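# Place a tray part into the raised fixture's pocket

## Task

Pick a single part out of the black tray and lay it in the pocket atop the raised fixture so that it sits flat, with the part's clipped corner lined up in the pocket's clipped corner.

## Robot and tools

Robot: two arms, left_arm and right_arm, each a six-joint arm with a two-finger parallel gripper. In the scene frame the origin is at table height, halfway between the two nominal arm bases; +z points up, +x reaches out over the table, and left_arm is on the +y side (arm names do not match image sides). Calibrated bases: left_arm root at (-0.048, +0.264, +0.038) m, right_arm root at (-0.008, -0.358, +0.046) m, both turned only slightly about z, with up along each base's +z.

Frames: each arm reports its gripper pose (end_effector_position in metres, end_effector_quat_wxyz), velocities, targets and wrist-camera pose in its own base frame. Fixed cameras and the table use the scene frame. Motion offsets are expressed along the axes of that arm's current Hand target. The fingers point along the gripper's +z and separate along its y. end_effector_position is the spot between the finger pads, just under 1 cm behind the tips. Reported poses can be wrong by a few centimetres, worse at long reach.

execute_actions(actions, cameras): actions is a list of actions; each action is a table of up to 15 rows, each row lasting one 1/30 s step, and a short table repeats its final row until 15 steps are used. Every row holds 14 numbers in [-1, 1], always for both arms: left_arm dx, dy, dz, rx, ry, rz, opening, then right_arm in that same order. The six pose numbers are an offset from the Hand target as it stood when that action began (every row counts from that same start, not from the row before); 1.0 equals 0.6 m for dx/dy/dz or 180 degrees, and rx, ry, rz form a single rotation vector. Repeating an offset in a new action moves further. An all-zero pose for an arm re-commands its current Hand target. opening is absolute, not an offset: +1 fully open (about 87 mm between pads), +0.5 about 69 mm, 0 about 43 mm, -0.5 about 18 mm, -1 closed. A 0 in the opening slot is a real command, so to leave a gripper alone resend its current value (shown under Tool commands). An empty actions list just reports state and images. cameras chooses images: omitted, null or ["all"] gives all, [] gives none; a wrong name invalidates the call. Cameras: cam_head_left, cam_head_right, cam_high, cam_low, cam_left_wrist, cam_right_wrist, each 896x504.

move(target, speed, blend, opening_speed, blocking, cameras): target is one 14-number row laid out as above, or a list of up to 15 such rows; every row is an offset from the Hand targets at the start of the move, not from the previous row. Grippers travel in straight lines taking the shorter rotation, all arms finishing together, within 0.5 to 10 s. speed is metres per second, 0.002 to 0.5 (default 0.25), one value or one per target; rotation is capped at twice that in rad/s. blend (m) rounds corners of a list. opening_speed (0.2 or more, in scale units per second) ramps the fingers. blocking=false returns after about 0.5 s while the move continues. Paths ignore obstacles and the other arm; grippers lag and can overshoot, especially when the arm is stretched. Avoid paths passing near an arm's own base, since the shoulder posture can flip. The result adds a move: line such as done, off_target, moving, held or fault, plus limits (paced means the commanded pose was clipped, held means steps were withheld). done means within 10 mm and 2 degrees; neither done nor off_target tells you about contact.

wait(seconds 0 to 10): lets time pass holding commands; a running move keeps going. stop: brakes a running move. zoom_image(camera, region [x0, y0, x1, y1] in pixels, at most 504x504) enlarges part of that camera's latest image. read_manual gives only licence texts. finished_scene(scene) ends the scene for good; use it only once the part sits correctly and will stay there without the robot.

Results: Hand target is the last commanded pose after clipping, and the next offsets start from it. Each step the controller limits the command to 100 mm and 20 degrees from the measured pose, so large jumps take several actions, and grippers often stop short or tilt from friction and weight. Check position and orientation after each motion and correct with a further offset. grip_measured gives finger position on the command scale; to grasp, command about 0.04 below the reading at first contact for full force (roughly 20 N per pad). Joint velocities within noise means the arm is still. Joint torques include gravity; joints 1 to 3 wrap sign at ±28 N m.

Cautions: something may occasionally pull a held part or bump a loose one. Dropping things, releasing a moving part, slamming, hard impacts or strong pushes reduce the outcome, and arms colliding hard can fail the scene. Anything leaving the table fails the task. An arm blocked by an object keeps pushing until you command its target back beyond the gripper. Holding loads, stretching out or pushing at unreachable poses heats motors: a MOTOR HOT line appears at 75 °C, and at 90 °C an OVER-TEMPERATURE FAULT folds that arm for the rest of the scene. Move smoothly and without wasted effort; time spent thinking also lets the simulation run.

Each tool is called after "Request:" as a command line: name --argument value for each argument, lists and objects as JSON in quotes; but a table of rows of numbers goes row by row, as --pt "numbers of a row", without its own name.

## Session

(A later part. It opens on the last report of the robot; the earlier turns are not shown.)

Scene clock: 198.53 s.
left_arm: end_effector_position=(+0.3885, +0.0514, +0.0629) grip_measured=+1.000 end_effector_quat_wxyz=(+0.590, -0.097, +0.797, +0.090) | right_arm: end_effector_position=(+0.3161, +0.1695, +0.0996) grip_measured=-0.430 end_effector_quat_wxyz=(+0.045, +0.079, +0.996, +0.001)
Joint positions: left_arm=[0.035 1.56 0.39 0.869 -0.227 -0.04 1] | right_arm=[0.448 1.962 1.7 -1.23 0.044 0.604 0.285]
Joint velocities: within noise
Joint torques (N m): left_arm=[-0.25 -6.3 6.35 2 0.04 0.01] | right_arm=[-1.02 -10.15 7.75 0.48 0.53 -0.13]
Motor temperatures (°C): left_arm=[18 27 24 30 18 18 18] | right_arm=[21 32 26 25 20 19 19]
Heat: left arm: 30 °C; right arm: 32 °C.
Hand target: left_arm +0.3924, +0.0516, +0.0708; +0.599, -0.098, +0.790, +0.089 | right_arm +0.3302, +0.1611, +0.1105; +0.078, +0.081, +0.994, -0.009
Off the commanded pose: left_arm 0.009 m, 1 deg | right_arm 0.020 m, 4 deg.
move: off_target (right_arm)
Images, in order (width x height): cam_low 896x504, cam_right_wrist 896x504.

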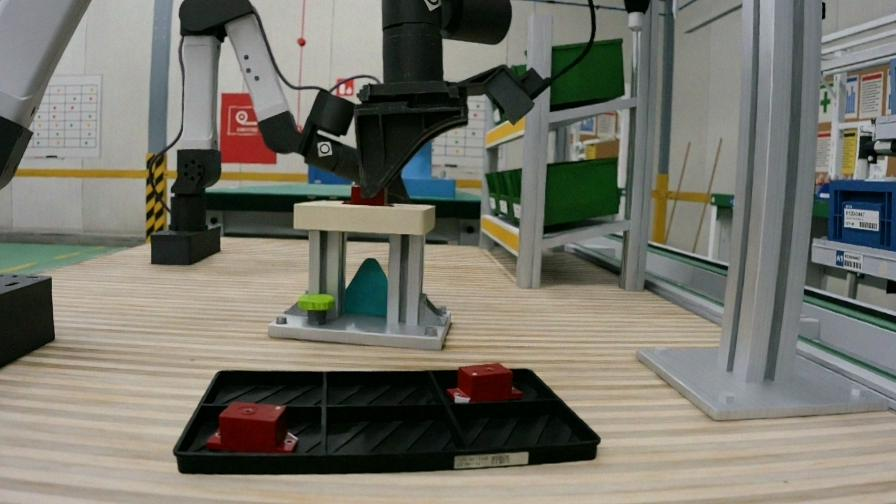

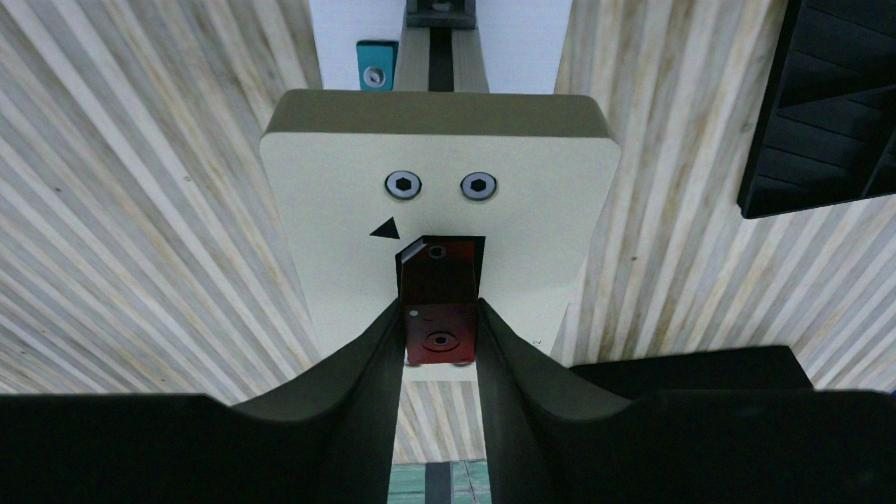

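Lift more with target y to right.

Request:
move --target '[0,0,0,0,0,0,1,0.002,-0.003,-0.006,0,0.004,0,-0.7]' --speed 0.03 --cameras '["cam_right_wrist","cam_low"]'

Request:
zoom_image --camera "cam_right_wrist" --region '[370, 190, 510, 310]'

Request:
zoom_image --camera "cam_low" --region '[330, 140, 430, 220]'

Scene clock: 205.07 s.
left_arm: end_effector_position=(+0.3885, +0.0514, +0.0629) grip_measured=+1.000 end_effector_quat_wxyz=(+0.590, -0.097, +0.797, +0.090) | right_arm: end_effector_position=(+0.3198, +0.1619, +0.1020) grip_measured=-0.430 end_effector_quat_wxyz=(+0.051, +0.081, +0.995, -0.011)
Joint positions: left_arm=[0.035 1.56 0.39 0.869 -0.227 -0.04 1] | right_arm=[0.438 1.962 1.711 -1.241 0.07 0.598 0.285]
Joint velocities: within noise
Joint torques (N m): left_arm=[-0.27 -6.28 6.37 2 0.04 0.01] | right_arm=[-0.55 -10.04 7.92 0.36 0.19 -0.12]
Motor temperatures (°C): left_arm=[18 27 24 30 18 18 18] | right_arm=[21 32 27 25 20 19 19]
Heat: left arm: 30 °C; right arm: 32 °C.
Hand target: left_arm +0.3924, +0.0516, +0.0708; +0.599, -0.098, +0.790, +0.089 | right_arm +0.3281, +0.1595, +0.1138; +0.072, +0.081, +0.994, -0.009
Off the commanded pose: left_arm 0.009 m, 1 deg | right_arm 0.015 m, 2 deg.
move: off_target (right_arm)
Images, in order (width x height): cam_low 896x504, cam_right_wrist 896x504.

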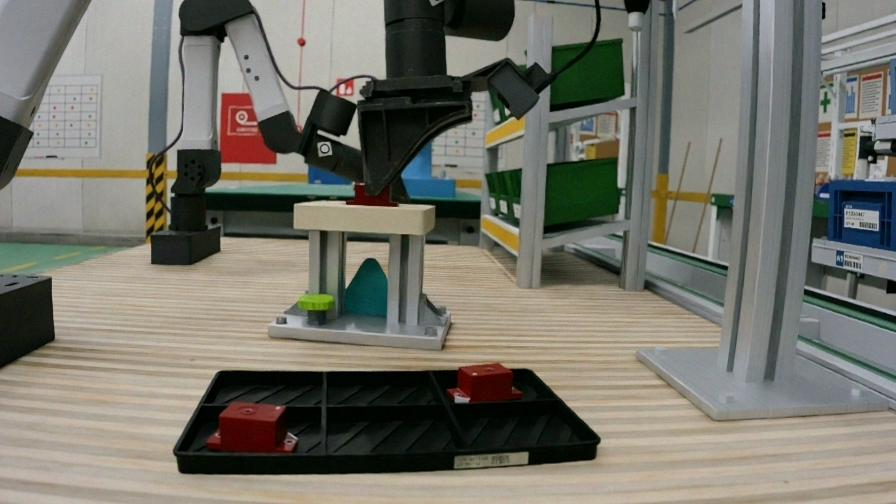

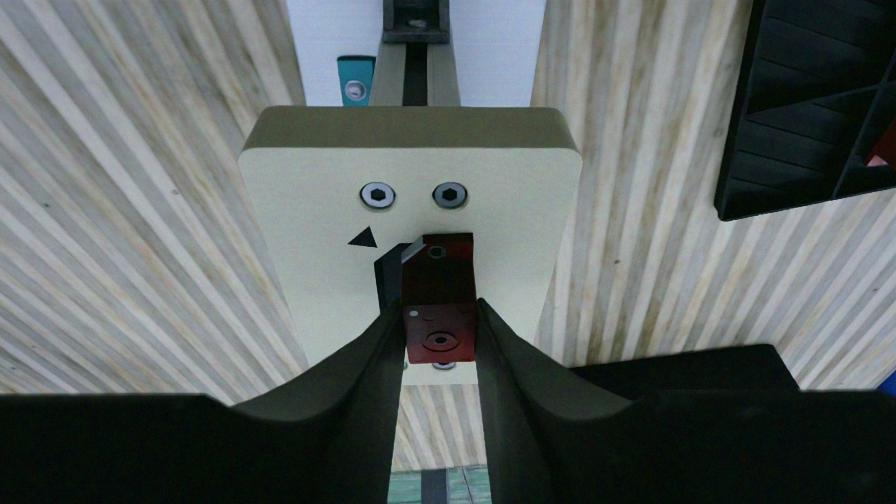

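Scaled by 3.600 from the camera's 896x504 image, which has a finer 1280x720 frame.

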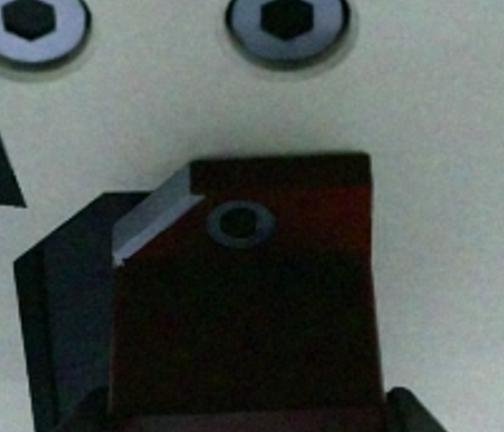

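Scaled by 5.040 from the camera's 896x504 image, which has a finer 1280x720 frame.

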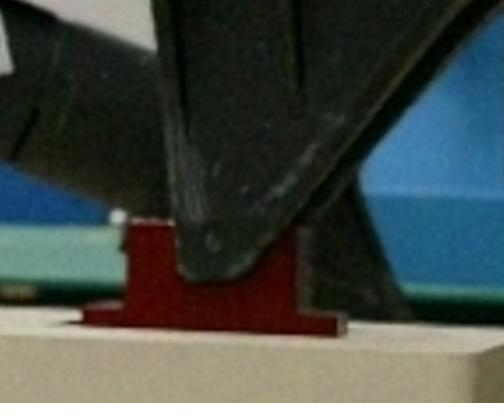

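Request:
move --target '[0,0,0,0,0,0,1,0.003,0.018,-0.003,0,0,0,-0.7]' --speed 0.03 --cameras '["cam_right_wrist","cam_low"]'

Request:
zoom_image --camera "cam_right_wrist" --region '[370, 190, 510, 310]'

Request:
zoom_image --camera "cam_low" --region '[330, 140, 430, 220]'

Scene clock: 210.83 s.
left_arm: end_effector_position=(+0.3885, +0.0514, +0.0629) grip_measured=+1.000 end_effector_quat_wxyz=(+0.590, -0.097, +0.797, +0.090) | right_arm: end_effector_position=(+0.3233, +0.1671, +0.1093) grip_measured=-0.430 end_effector_quat_wxyz=(+0.064, +0.080, +0.995, -0.010)
Joint positions: left_arm=[0.035 1.56 0.39 0.869 -0.227 -0.04 1] | right_arm=[0.451 1.962 1.741 -1.25 0.082 0.609 0.285]
Joint velocities: within noise
Joint torques (N m): left_arm=[-0.27 -6.28 6.35 2 0.04 0.01] | right_arm=[0.59 -8.27 8.21 0.32 0.1 0.03]
Motor temperatures (°C): left_arm=[18 27 24 31 18 18 18] | right_arm=[21 32 27 25 20 19 19]
Heat: left arm: 31 °C; right arm: 32 °C.
Hand target: left_arm +0.3924, +0.0516, +0.0708; +0.599, -0.098, +0.790, +0.089 | right_arm +0.3279, +0.1705, +0.1153; +0.072, +0.081, +0.994, -0.009
Off the commanded pose: left_arm 0.009 m, 1 deg | right_arm 0.008 m, 1 deg.
move: done
Images, in order (width x height): cam_low 896x504, cam_right_wrist 896x504.

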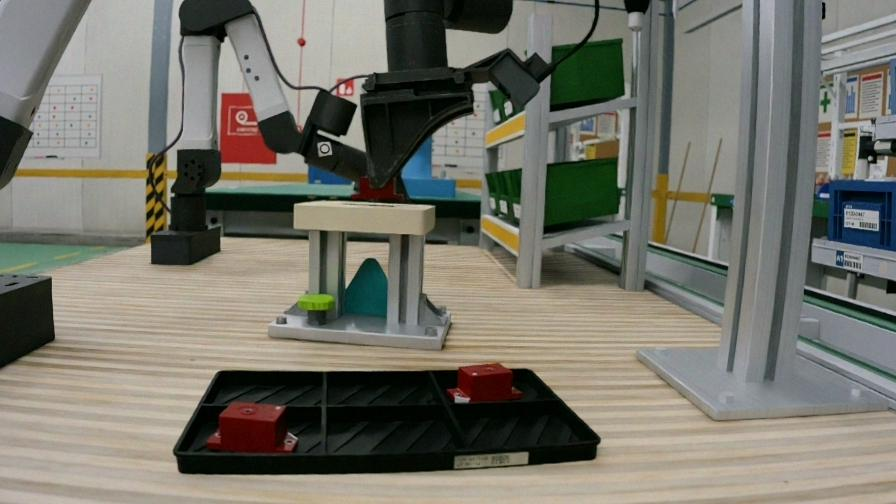

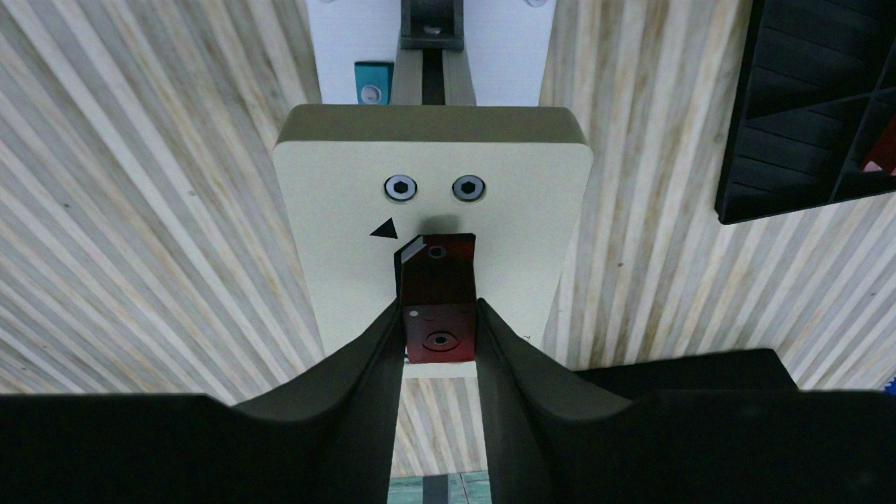

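Scaled by 3.600 from the camera's 896x504 image, which has a finer 1280x720 frame.

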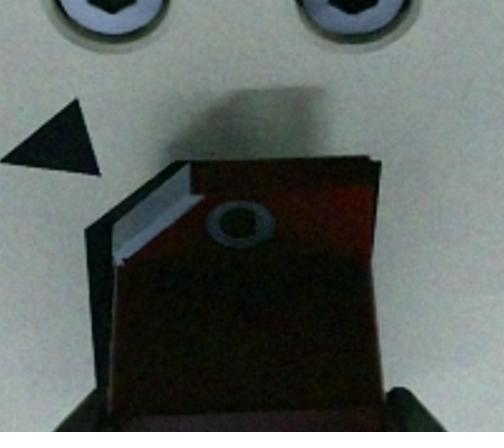

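Scaled by 5.040 from the camera's 896x504 image, which has a finer 1280x720 frame.

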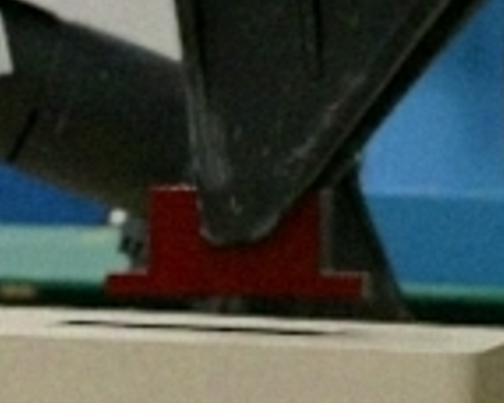

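Request:
move --target '[0,0,0,0,0,0,1,0.011,0.002,0.004,0,0.007,0,-0.7]' --speed 0.03 --cameras '["cam_right_wrist","cam_low"]'

Request:
zoom_image --camera "cam_right_wrist" --region '[370, 190, 510, 310]'

Request:
zoom_image --camera "cam_low" --region '[330, 140, 430, 220]'

Scene clock: 218.37 s.
left_arm: end_effector_position=(+0.3885, +0.0514, +0.0629) grip_measured=+1.000 end_effector_quat_wxyz=(+0.590, -0.097, +0.797, +0.090) | right_arm: end_effector_position=(+0.3215, +0.1682, +0.1081) grip_measured=-0.430 end_effector_quat_wxyz=(+0.060, +0.082, +0.995, -0.012)
Joint positions: left_arm=[0.035 1.56 0.39 0.869 -0.227 -0.04 1] | right_arm=[0.456 1.966 1.741 -1.255 0.082 0.616 0.285]
Joint velocities: within noise
Joint torques (N m): left_arm=[-0.27 -6.28 6.35 2 0.04 0.01] | right_arm=[0.75 -8.47 7.23 0.31 -0.02 0.03]
Motor temperatures (°C): left_arm=[18 27 24 31 18 18 18] | right_arm=[21 32 28 25 20 19 19]
Heat: left arm: 31 °C; right arm: 32 °C.
Hand target: left_arm +0.3924, +0.0516, +0.0708; +0.599, -0.098, +0.790, +0.089 | right_arm +0.3220, +0.1727, +0.1119; +0.061, +0.081, +0.995, -0.008
Off the commanded pose: left_arm 0.009 m, 1 deg | right_arm 0.006 m, 0 deg.
move: done
Images, in order (width x height): cam_low 896x504, cam_right_wrist 896x504.

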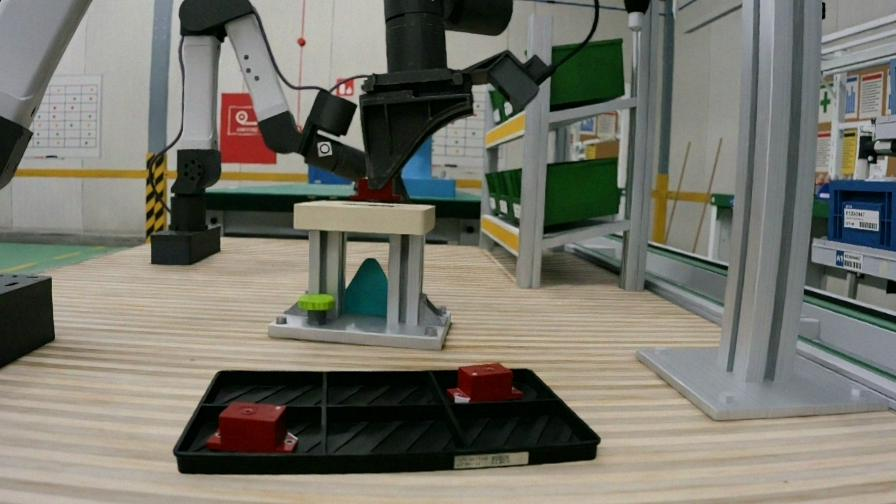

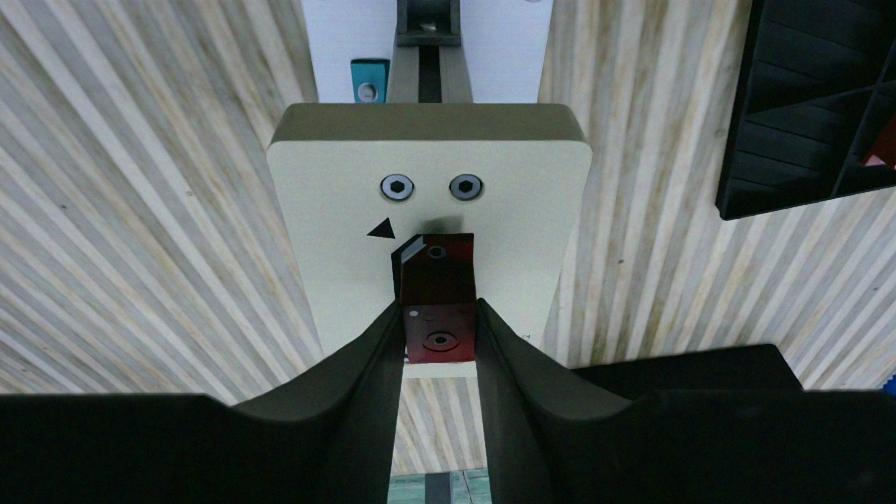

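Scaled by 3.600 from the camera's 896x504 image, which has a finer 1280x720 frame.

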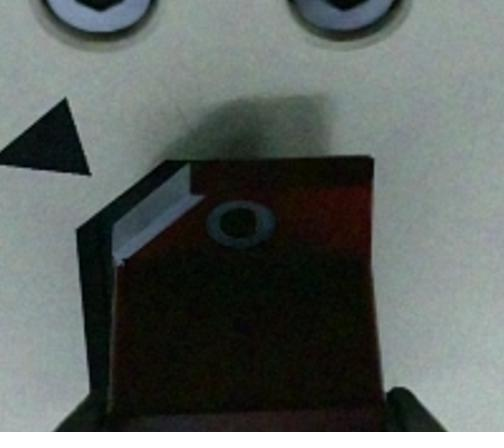

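Scaled by 5.040 from the camera's 896x504 image, which has a finer 1280x720 frame.

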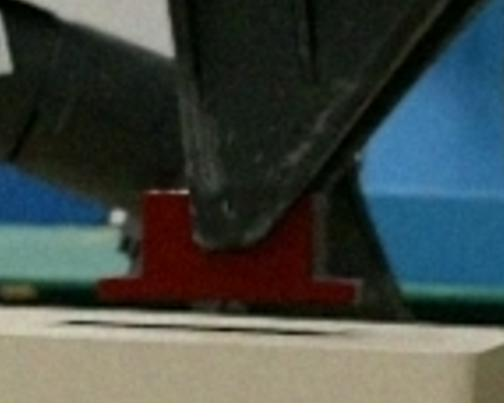

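Request:
move --target '[0,0,0,0,0,0,1,0.011,0.005,0.005,0,0.004,0,-0.7]' --speed 0.03 --cameras '["cam_right_wrist","cam_low"]'

Request:
zoom_image --camera "cam_right_wrist" --region '[370, 190, 510, 310]'

Request:
zoom_image --camera "cam_low" --region '[330, 140, 430, 220]'

Scene clock: 224.17 s.
left_arm: end_effector_position=(+0.3885, +0.0514, +0.0629) grip_measured=+1.000 end_effector_quat_wxyz=(+0.590, -0.097, +0.797, +0.090) | right_arm: end_effector_position=(+0.3192, +0.1729, +0.1081) grip_measured=-0.430 end_effector_quat_wxyz=(+0.060, +0.082, +0.995, -0.011)
Joint positions: left_arm=[0.035 1.56 0.39 0.869 -0.227 -0.04 1] | right_arm=[0.469 1.966 1.741 -1.256 0.082 0.629 0.285]
Joint velocities: within noise
Joint torques (N m): left_arm=[-0.27 -6.28 6.35 2 0.04 0.01] | right_arm=[0.72 -8.68 5.76 0.38 -0.08 0.02]
Motor temperatures (°C): left_arm=[18 27 24 31 18 18 18] | right_arm=[21 32 28 25 20 19 19]
Heat: left arm: 31 °C; right arm: 32 °C.
Hand target: left_arm +0.3924, +0.0516, +0.0708; +0.599, -0.098, +0.790, +0.089 | right_arm +0.3163, +0.1766, +0.1081; +0.055, +0.082, +0.995, -0.008
Off the commanded pose: left_arm 0.009 m, 1 deg | right_arm 0.005 m, 1 deg.
move: done
Images, in order (width x height): cam_low 896x504, cam_right_wrist 896x504.

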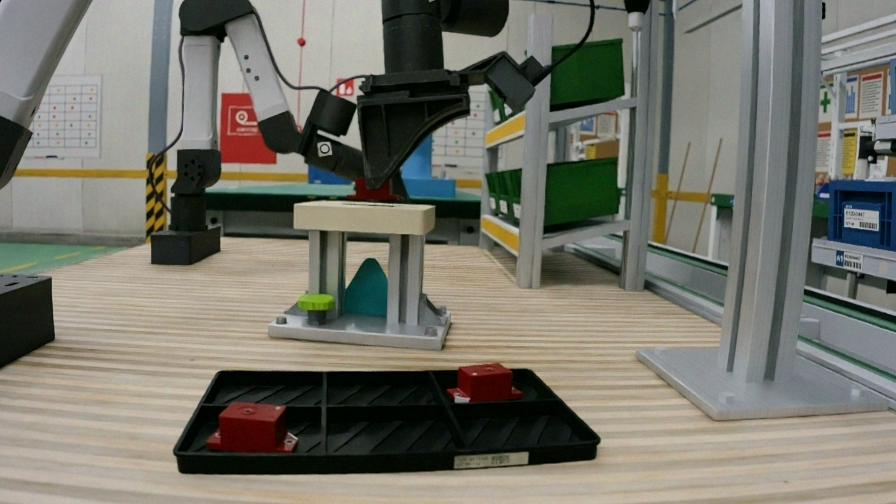

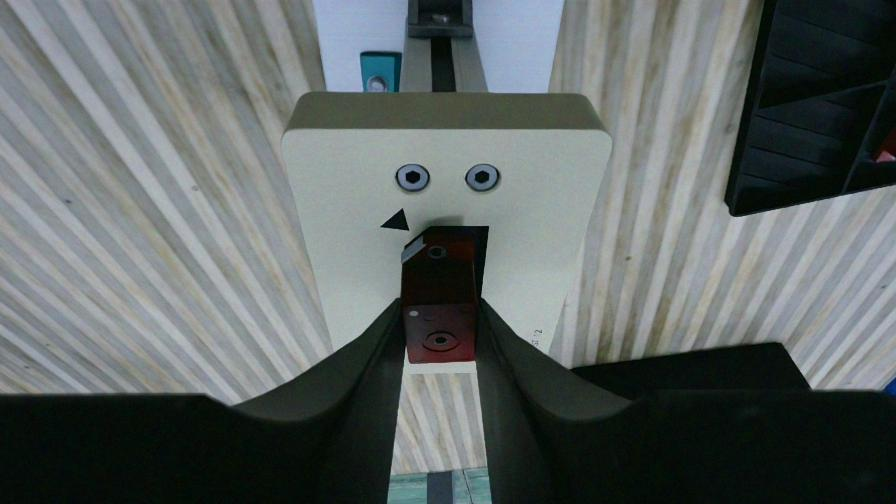

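Scaled by 3.600 from the camera's 896x504 image, which has a finer 1280x720 frame.

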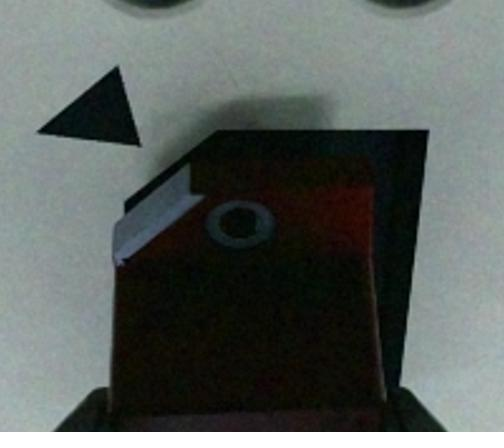

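Scaled by 5.040 from the camera's 896x504 image, which has a finer 1280x720 frame.

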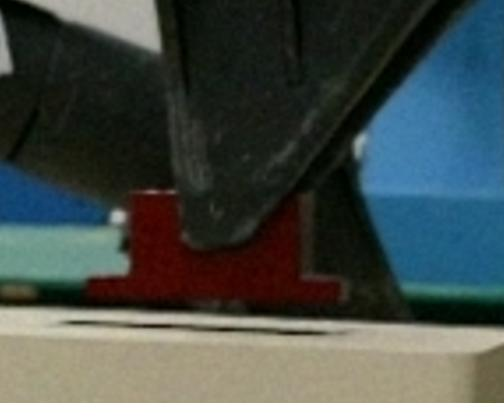

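Request:
move --target '[0,0,0,0,0,0,1,0.004,-0.017,0.003,0,0.005,0,-0.7]' --speed 0.03 --cameras '["cam_right_wrist","cam_low"]'

Request:
zoom_image --camera "cam_right_wrist" --region '[370, 190, 510, 310]'

Request:
zoom_image --camera "cam_low" --region '[330, 140, 430, 220]'

Scene clock: 230.27 s.
left_arm: end_effector_position=(+0.3885, +0.0514, +0.0629) grip_measured=+1.000 end_effector_quat_wxyz=(+0.590, -0.097, +0.797, +0.090) | right_arm: end_effector_position=(+0.3140, +0.1684, +0.1020) grip_measured=-0.430 end_effector_quat_wxyz=(+0.046, +0.082, +0.996, -0.014)
Joint positions: left_arm=[0.035 1.56 0.39 0.869 -0.227 -0.04 1] | right_arm=[0.459 1.966 1.715 -1.255 0.07 0.621 0.285]
Joint velocities: within noise
Joint torques (N m): left_arm=[-0.27 -6.3 6.35 2 0.04 0.01] | right_arm=[-0.53 -10.36 5.03 0.39 -0.08 -0.08]
Motor temperatures (°C): left_arm=[18 27 25 31 18 18 18] | right_arm=[20 32 28 25 20 19 19]
Heat: left arm: 31 °C; right arm: 32 °C.
Hand target: left_arm +0.3924, +0.0516, +0.0708; +0.599, -0.098, +0.790, +0.089 | right_arm +0.3126, +0.1669, +0.1061; +0.047, +0.081, +0.996, -0.007
Off the commanded pose: left_arm 0.009 m, 1 deg | right_arm 0.005 m, 1 deg.
move: done
Images, in order (width x height): cam_low 896x504, cam_right_wrist 896x504.

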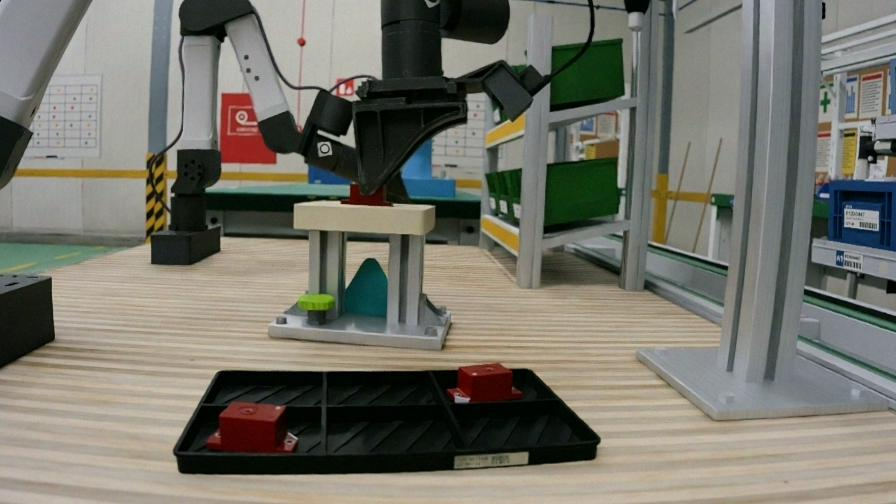

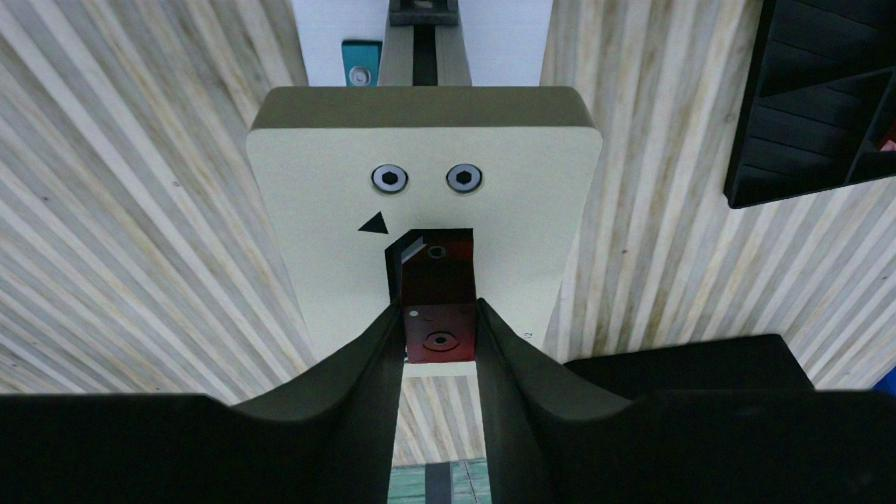

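Scaled by 3.600 from the camera's 896x504 image, which has a finer 1280x720 frame.

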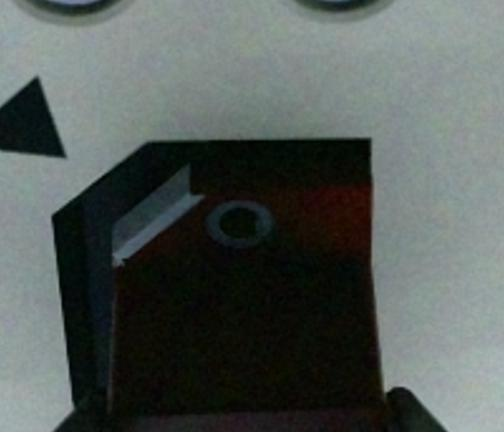

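Scaled by 5.040 from the camera's 896x504 image, which has a finer 1280x720 frame.

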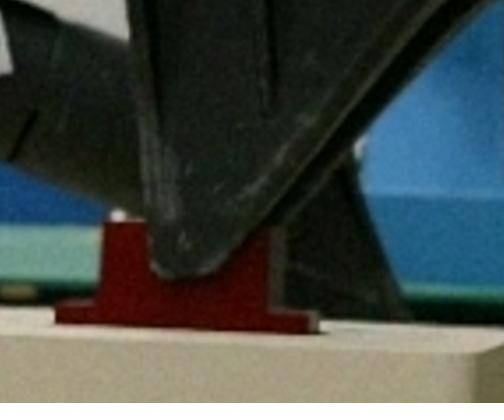

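Request:
move --pt "0 0 0 0 0 0 1 -0.012 0.011 -0.004 0 -0.005 0 -0.7" --pt "0 0 0 0 0 0 1 -0.012 0.011 0.006 0 -0.005 0 -0.7" --speed 0.03 --cameras '["cam_right_wrist","cam_low"]'

Request:
zoom_image --camera "cam_right_wrist" --region '[370, 190, 510, 310]'

Request:
zoom_image --camera "cam_low" --region '[330, 140, 430, 220]'

Scene clock: 237.30 s.
left_arm: end_effector_position=(+0.3885, +0.0514, +0.0629) grip_measured=+1.000 end_effector_quat_wxyz=(+0.590, -0.097, +0.797, +0.090) | right_arm: end_effector_position=(+0.3147, +0.1687, +0.1018) grip_measured=-0.430 end_effector_quat_wxyz=(+0.046, +0.082, +0.996, -0.014)
Joint positions: left_arm=[0.035 1.56 0.39 0.869 -0.227 -0.04 1] | right_arm=[0.459 1.969 1.718 -1.256 0.07 0.621 0.285]
Joint velocities: within noise
Joint torques (N m): left_arm=[-0.27 -6.28 6.37 2 0.04 0.01] | right_arm=[0.1 -8.23 6.87 0.52 0.02 -0.04]
Motor temperatures (°C): left_arm=[18 27 25 31 18 18 18] | right_arm=[20 33 28 25 20 19 19]
Heat: left arm: 31 °C; right arm: 33 °C.
Hand target: left_arm +0.3924, +0.0516, +0.0708; +0.599, -0.098, +0.790, +0.089 | right_arm +0.3210, +0.1721, +0.1031; +0.055, +0.082, +0.995, -0.008
Off the commanded pose: left_arm 0.009 m, 1 deg | right_arm 0.007 m, 1 deg.
move: done
Images, in order (width x height): cam_low 896x504, cam_right_wrist 896x504.

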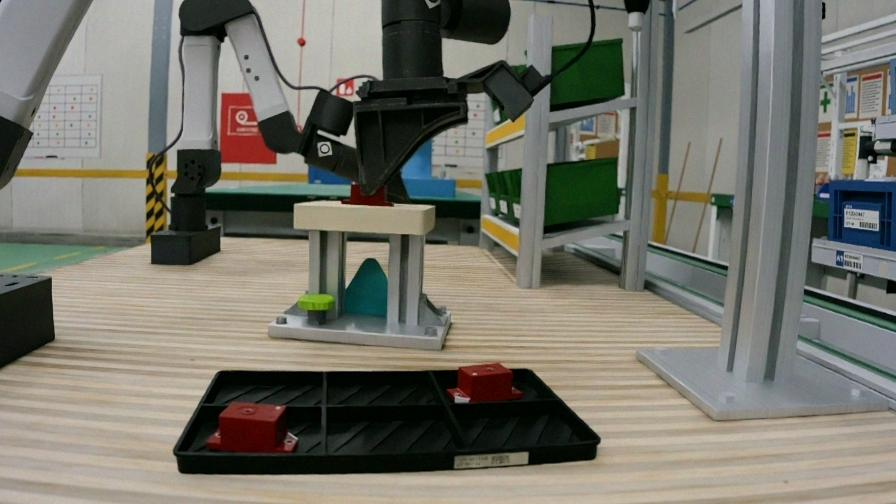

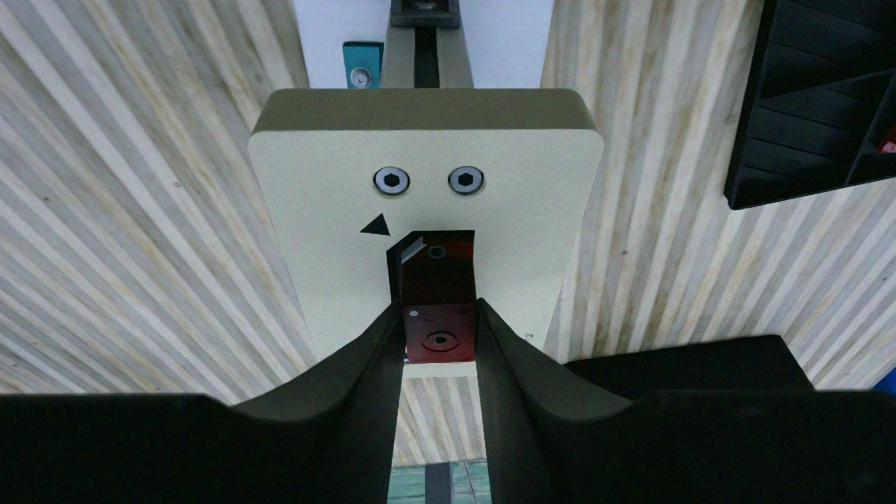

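Scaled by 3.600 from the camera's 896x504 image, which has a finer 1280x720 frame.

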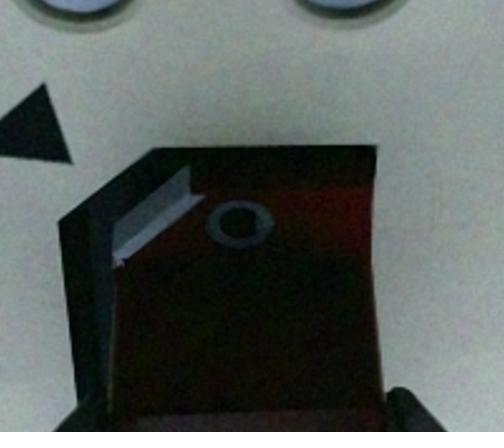

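Scaled by 5.040 from the camera's 896x504 image, which has a finer 1280x720 frame.

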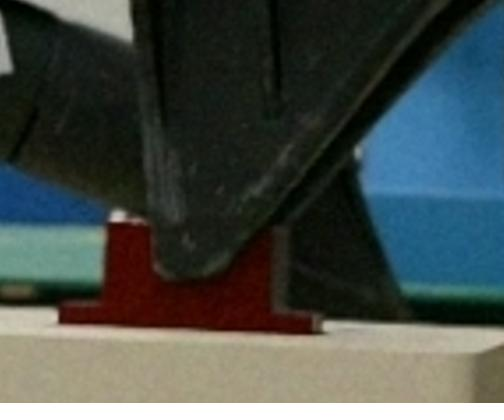

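Request:
move --target '[0,0,0,0,0,0,1,-0.004,0.004,0.001,0,-0.003,0,-0.7]' --speed 0.02 --cameras '["cam_right_wrist","cam_low"]'

Request:
zoom_image --camera "cam_right_wrist" --region '[370, 190, 510, 310]'

Request:
zoom_image --camera "cam_low" --region '[330, 140, 430, 220]'

Scene clock: 243.23 s.
left_arm: end_effector_position=(+0.3885, +0.0514, +0.0629) grip_measured=+1.000 end_effector_quat_wxyz=(+0.590, -0.097, +0.797, +0.090) | right_arm: end_effector_position=(+0.3152, +0.1690, +0.1015) grip_measured=-0.430 end_effector_quat_wxyz=(+0.046, +0.082, +0.995, -0.013)
Joint positions: left_arm=[0.035 1.56 0.39 0.869 -0.227 -0.04 1] | right_arm=[0.459 1.97 1.718 -1.254 0.07 0.621 0.285]
Joint velocities: within noise
Joint torques (N m): left_arm=[-0.27 -6.3 6.37 2 0.03 0.01] | right_arm=[0.47 -7.79 7.43 0.55 0.08 -0.01]
Motor temperatures (°C): left_arm=[18 27 25 31 18 18 18] | right_arm=[20 32 28 25 20 19 19]
Heat: left arm: 31 °C; right arm: 32 °C.
Hand target: left_arm +0.3924, +0.0516, +0.0708; +0.599, -0.098, +0.790, +0.089 | right_arm +0.3238, +0.1741, +0.1029; +0.060, +0.082, +0.995, -0.008
Off the commanded pose: left_arm 0.009 m, 1 deg | right_arm 0.010 m, 2 deg.
move: done
Images, in order (width x height): cam_low 896x504, cam_right_wrist 896x504.

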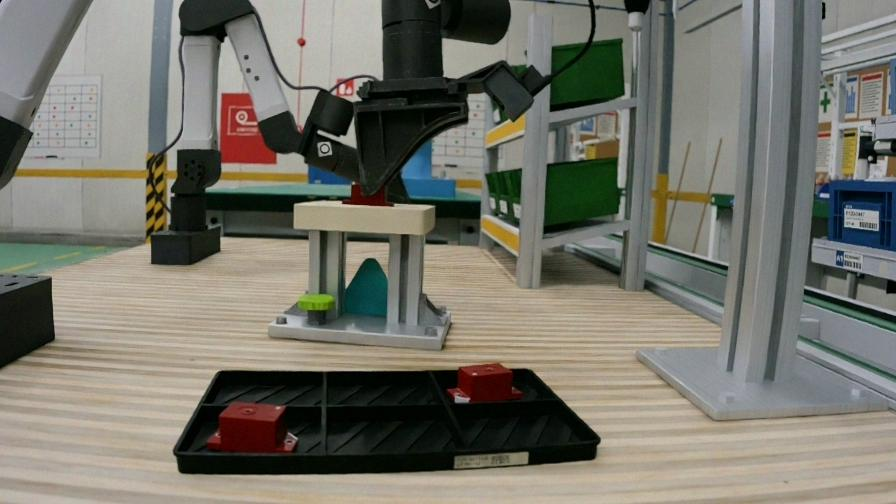

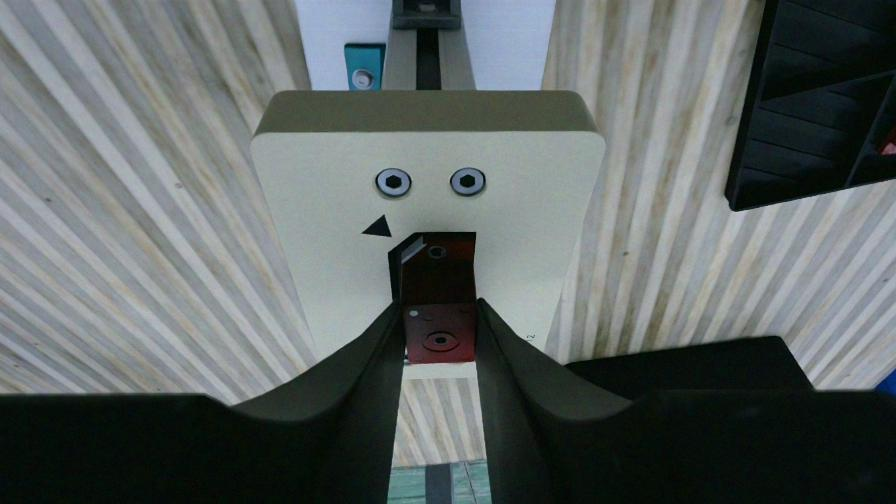

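Scaled by 3.600 from the camera's 896x504 image, which has a finer 1280x720 frame.

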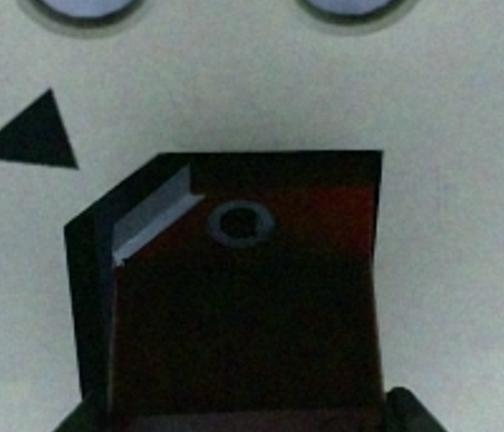

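Scaled by 5.040 from the camera's 896x504 image, which has a finer 1280x720 frame.

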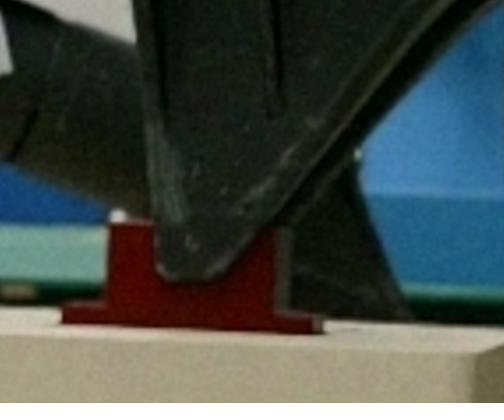

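Request:
move --target '[0,0,0,0,0,0,1,-0.004,0.008,0.001,0,-0.001,0,-0.7]' --speed 0.02 --cameras '["cam_right_wrist","cam_low"]'

Request:
zoom_image --camera "cam_right_wrist" --region '[370, 190, 510, 310]'

Request:
zoom_image --camera "cam_low" --region '[330, 140, 430, 220]'

Scene clock: 248.90 s.
left_arm: end_effector_position=(+0.3885, +0.0514, +0.0629) grip_measured=+1.000 end_effector_quat_wxyz=(+0.590, -0.097, +0.797, +0.090) | right_arm: end_effector_position=(+0.3157, +0.1711, +0.0993) grip_measured=-0.430 end_effector_quat_wxyz=(+0.042, +0.082, +0.996, -0.016)
Joint positions: left_arm=[0.035 1.56 0.39 0.869 -0.227 -0.04 1] | right_arm=[0.464 1.987 1.733 -1.263 0.071 0.625 0.285]
Joint velocities: within noise
Joint torques (N m): left_arm=[-0.27 -6.28 6.35 2 0.04 0.01] | right_arm=[0.72 -7.99 8.05 0.57 0.1 0.02]
Motor temperatures (°C): left_arm=[18 27 25 31 18 18 18] | right_arm=[20 31 28 25 20 19 19]
Heat: left arm: 31 °C; right arm: 31 °C.
Hand target: left_arm +0.3924, +0.0516, +0.0708; +0.599, -0.098, +0.790, +0.089 | right_arm +0.3270, +0.1784, +0.1025; +0.061, +0.082, +0.995, -0.008
Off the commanded pose: left_arm 0.009 m, 1 deg | right_arm 0.014 m, 2 deg.
move: off_target (right_arm)
Images, in order (width x height): cam_low 896x504, cam_right_wrist 896x504.

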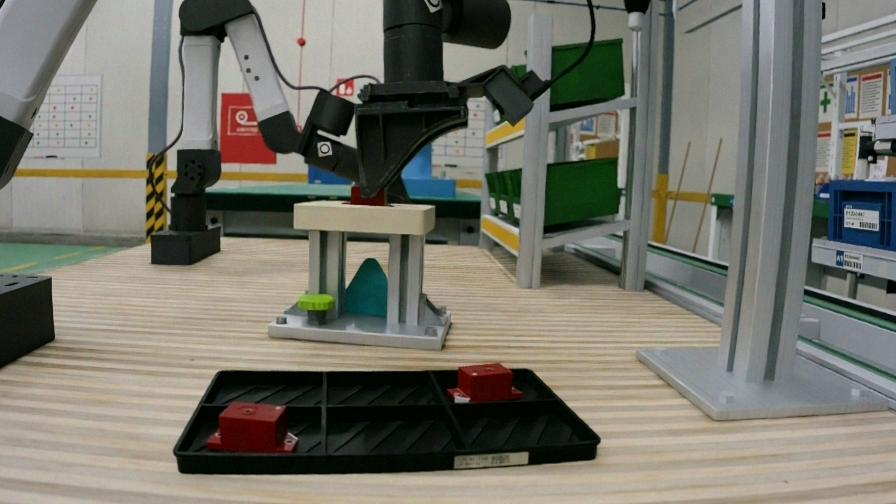

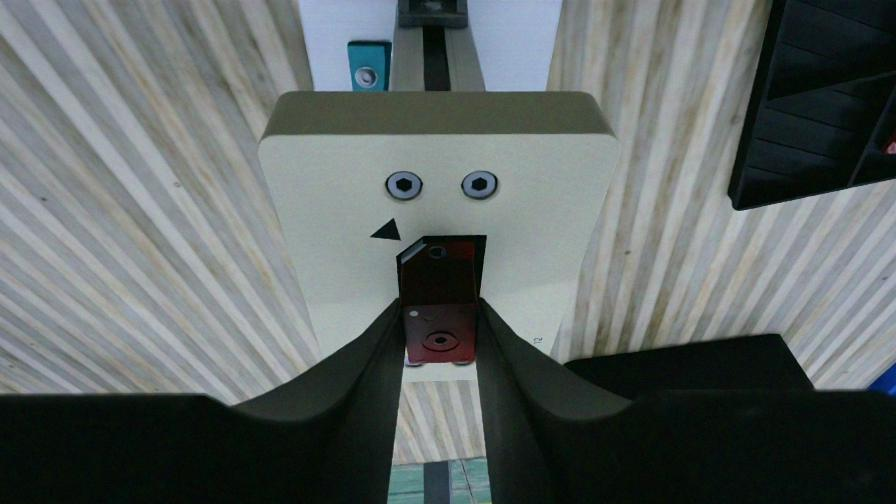

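Scaled by 3.600 from the camera's 896x504 image, which has a finer 1280x720 frame.

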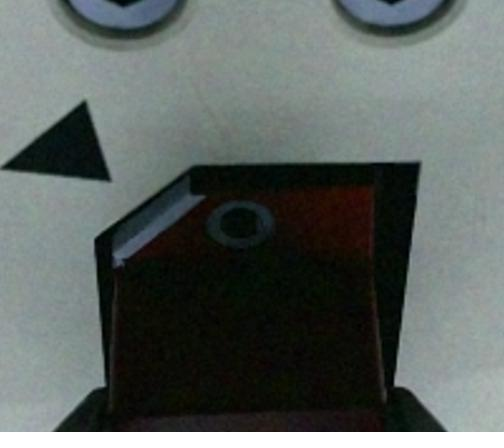

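Scaled by 5.040 from the camera's 896x504 image, which has a finer 1280x720 frame.

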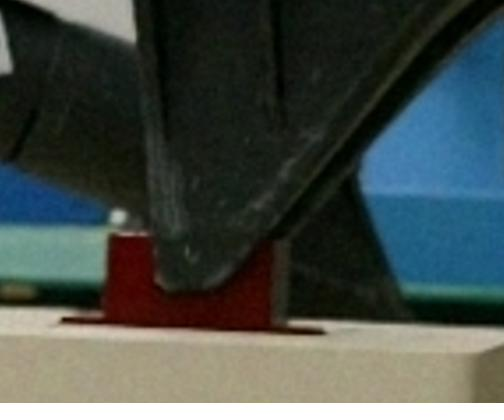

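Request:
move --target '[0,0,0,0,0,0,1,-0.005,-0.009,0.005,0,-0.006,0,-0.7]' --speed 0.02 --cameras '["cam_right_wrist","cam_low","cam_high"]'

Request:
zoom_image --camera "cam_right_wrist" --region '[370, 190, 510, 310]'

Request:
zoom_image --camera "cam_low" --region '[330, 140, 430, 220]'

Request:
zoom_image --camera "cam_high" --region '[530, 280, 590, 340]'

Scene clock: 254.57 s.
left_arm: end_effector_position=(+0.3885, +0.0514, +0.0629) grip_measured=+1.000 end_effector_quat_wxyz=(+0.590, -0.097, +0.797, +0.090) | right_arm: end_effector_position=(+0.3160, +0.1709, +0.0992) grip_measured=-0.430 end_effector_quat_wxyz=(+0.042, +0.081, +0.996, -0.017)
Joint positions: left_arm=[0.035 1.56 0.39 0.869 -0.227 -0.04 1] | right_arm=[0.464 1.987 1.733 -1.262 0.072 0.624 0.285]
Joint velocities: within noise
Joint torques (N m): left_arm=[-0.27 -6.3 6.35 2 0.04 0.01] | right_arm=[-0.34 -9.5 5.56 0.9 0.19 -0.09]
Motor temperatures (°C): left_arm=[18 27 25 32 18 18 18] | right_arm=[20 31 28 25 20 19 19]
Heat: left arm: 32 °C; right arm: 31 °C.
Hand target: left_arm +0.3924, +0.0516, +0.0708; +0.599, -0.098, +0.790, +0.089 | right_arm +0.3295, +0.1726, +0.0999; +0.070, +0.081, +0.994, -0.009
Off the commanded pose: left_arm 0.009 m, 1 deg | right_arm 0.014 m, 3 deg.
move: off_target (right_arm)
Images, in order (width x height): cam_high 896x504, cam_low 896x504, cam_right_wrist 896x504.

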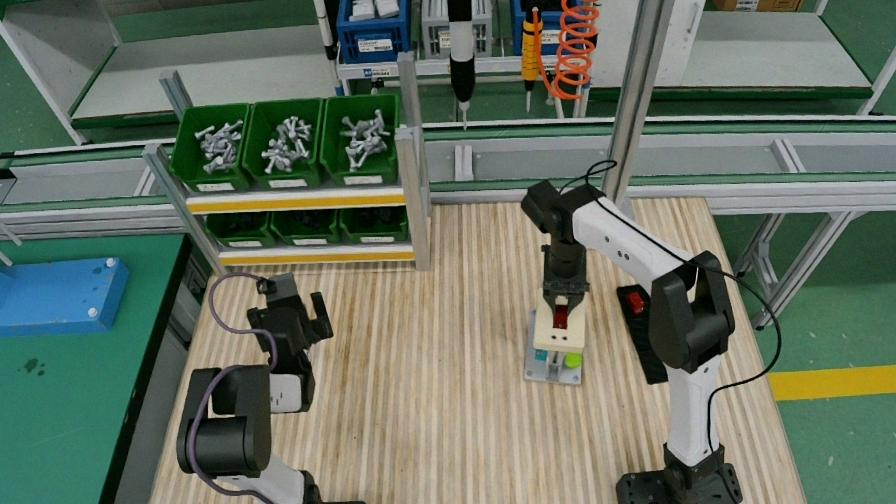

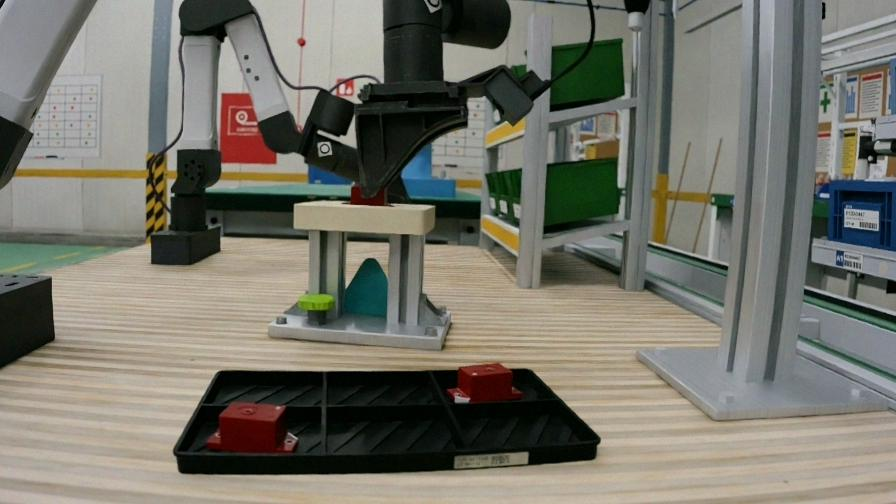

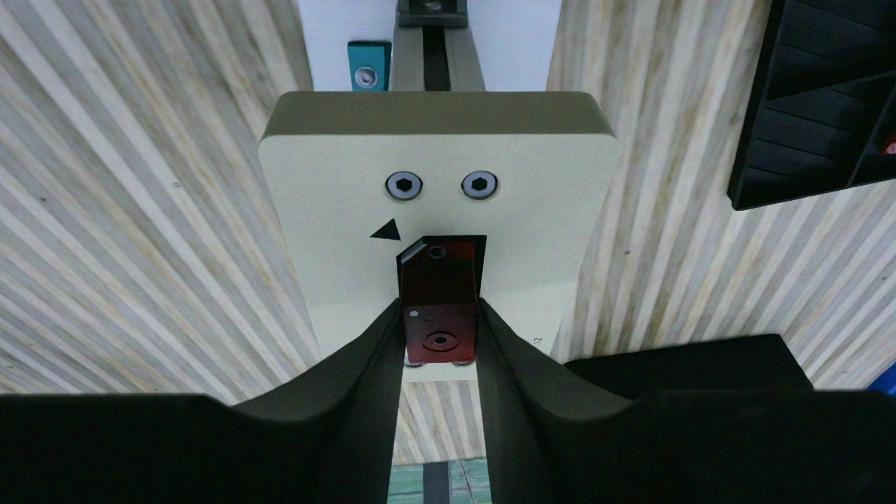

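Scaled by 3.600 from the camera's 896x504 image, which has a finer 1280x720 frame.

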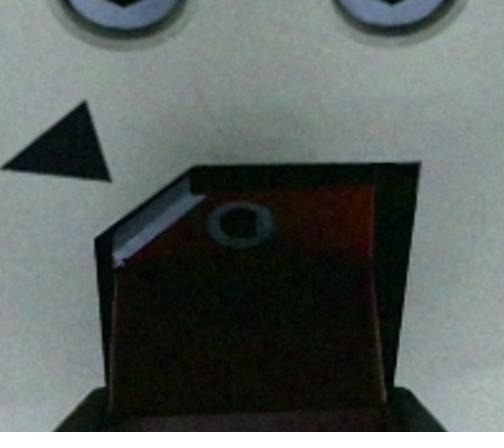

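Scaled by 5.040 from the camera's 896x504 image, which has a finer 1280x720 frame.

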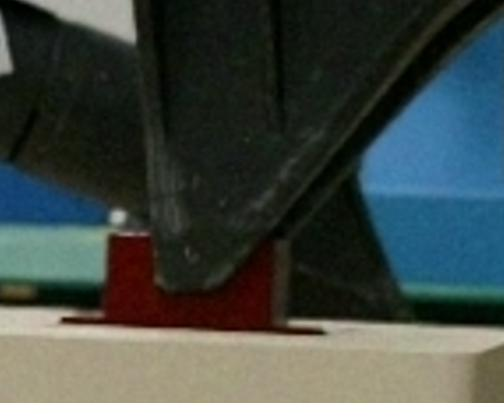

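Scaled by 8.400 from the camera's 896x504 image, which has a finer 1280x720 frame.

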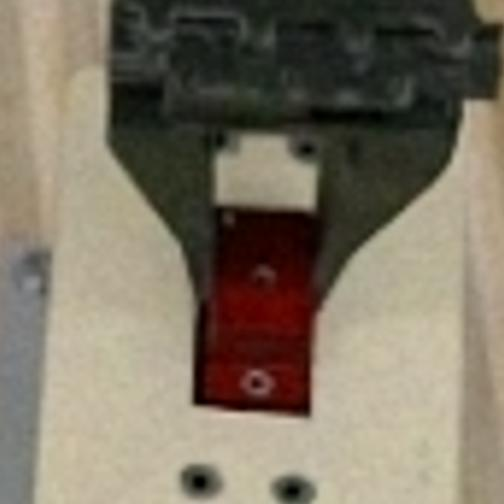

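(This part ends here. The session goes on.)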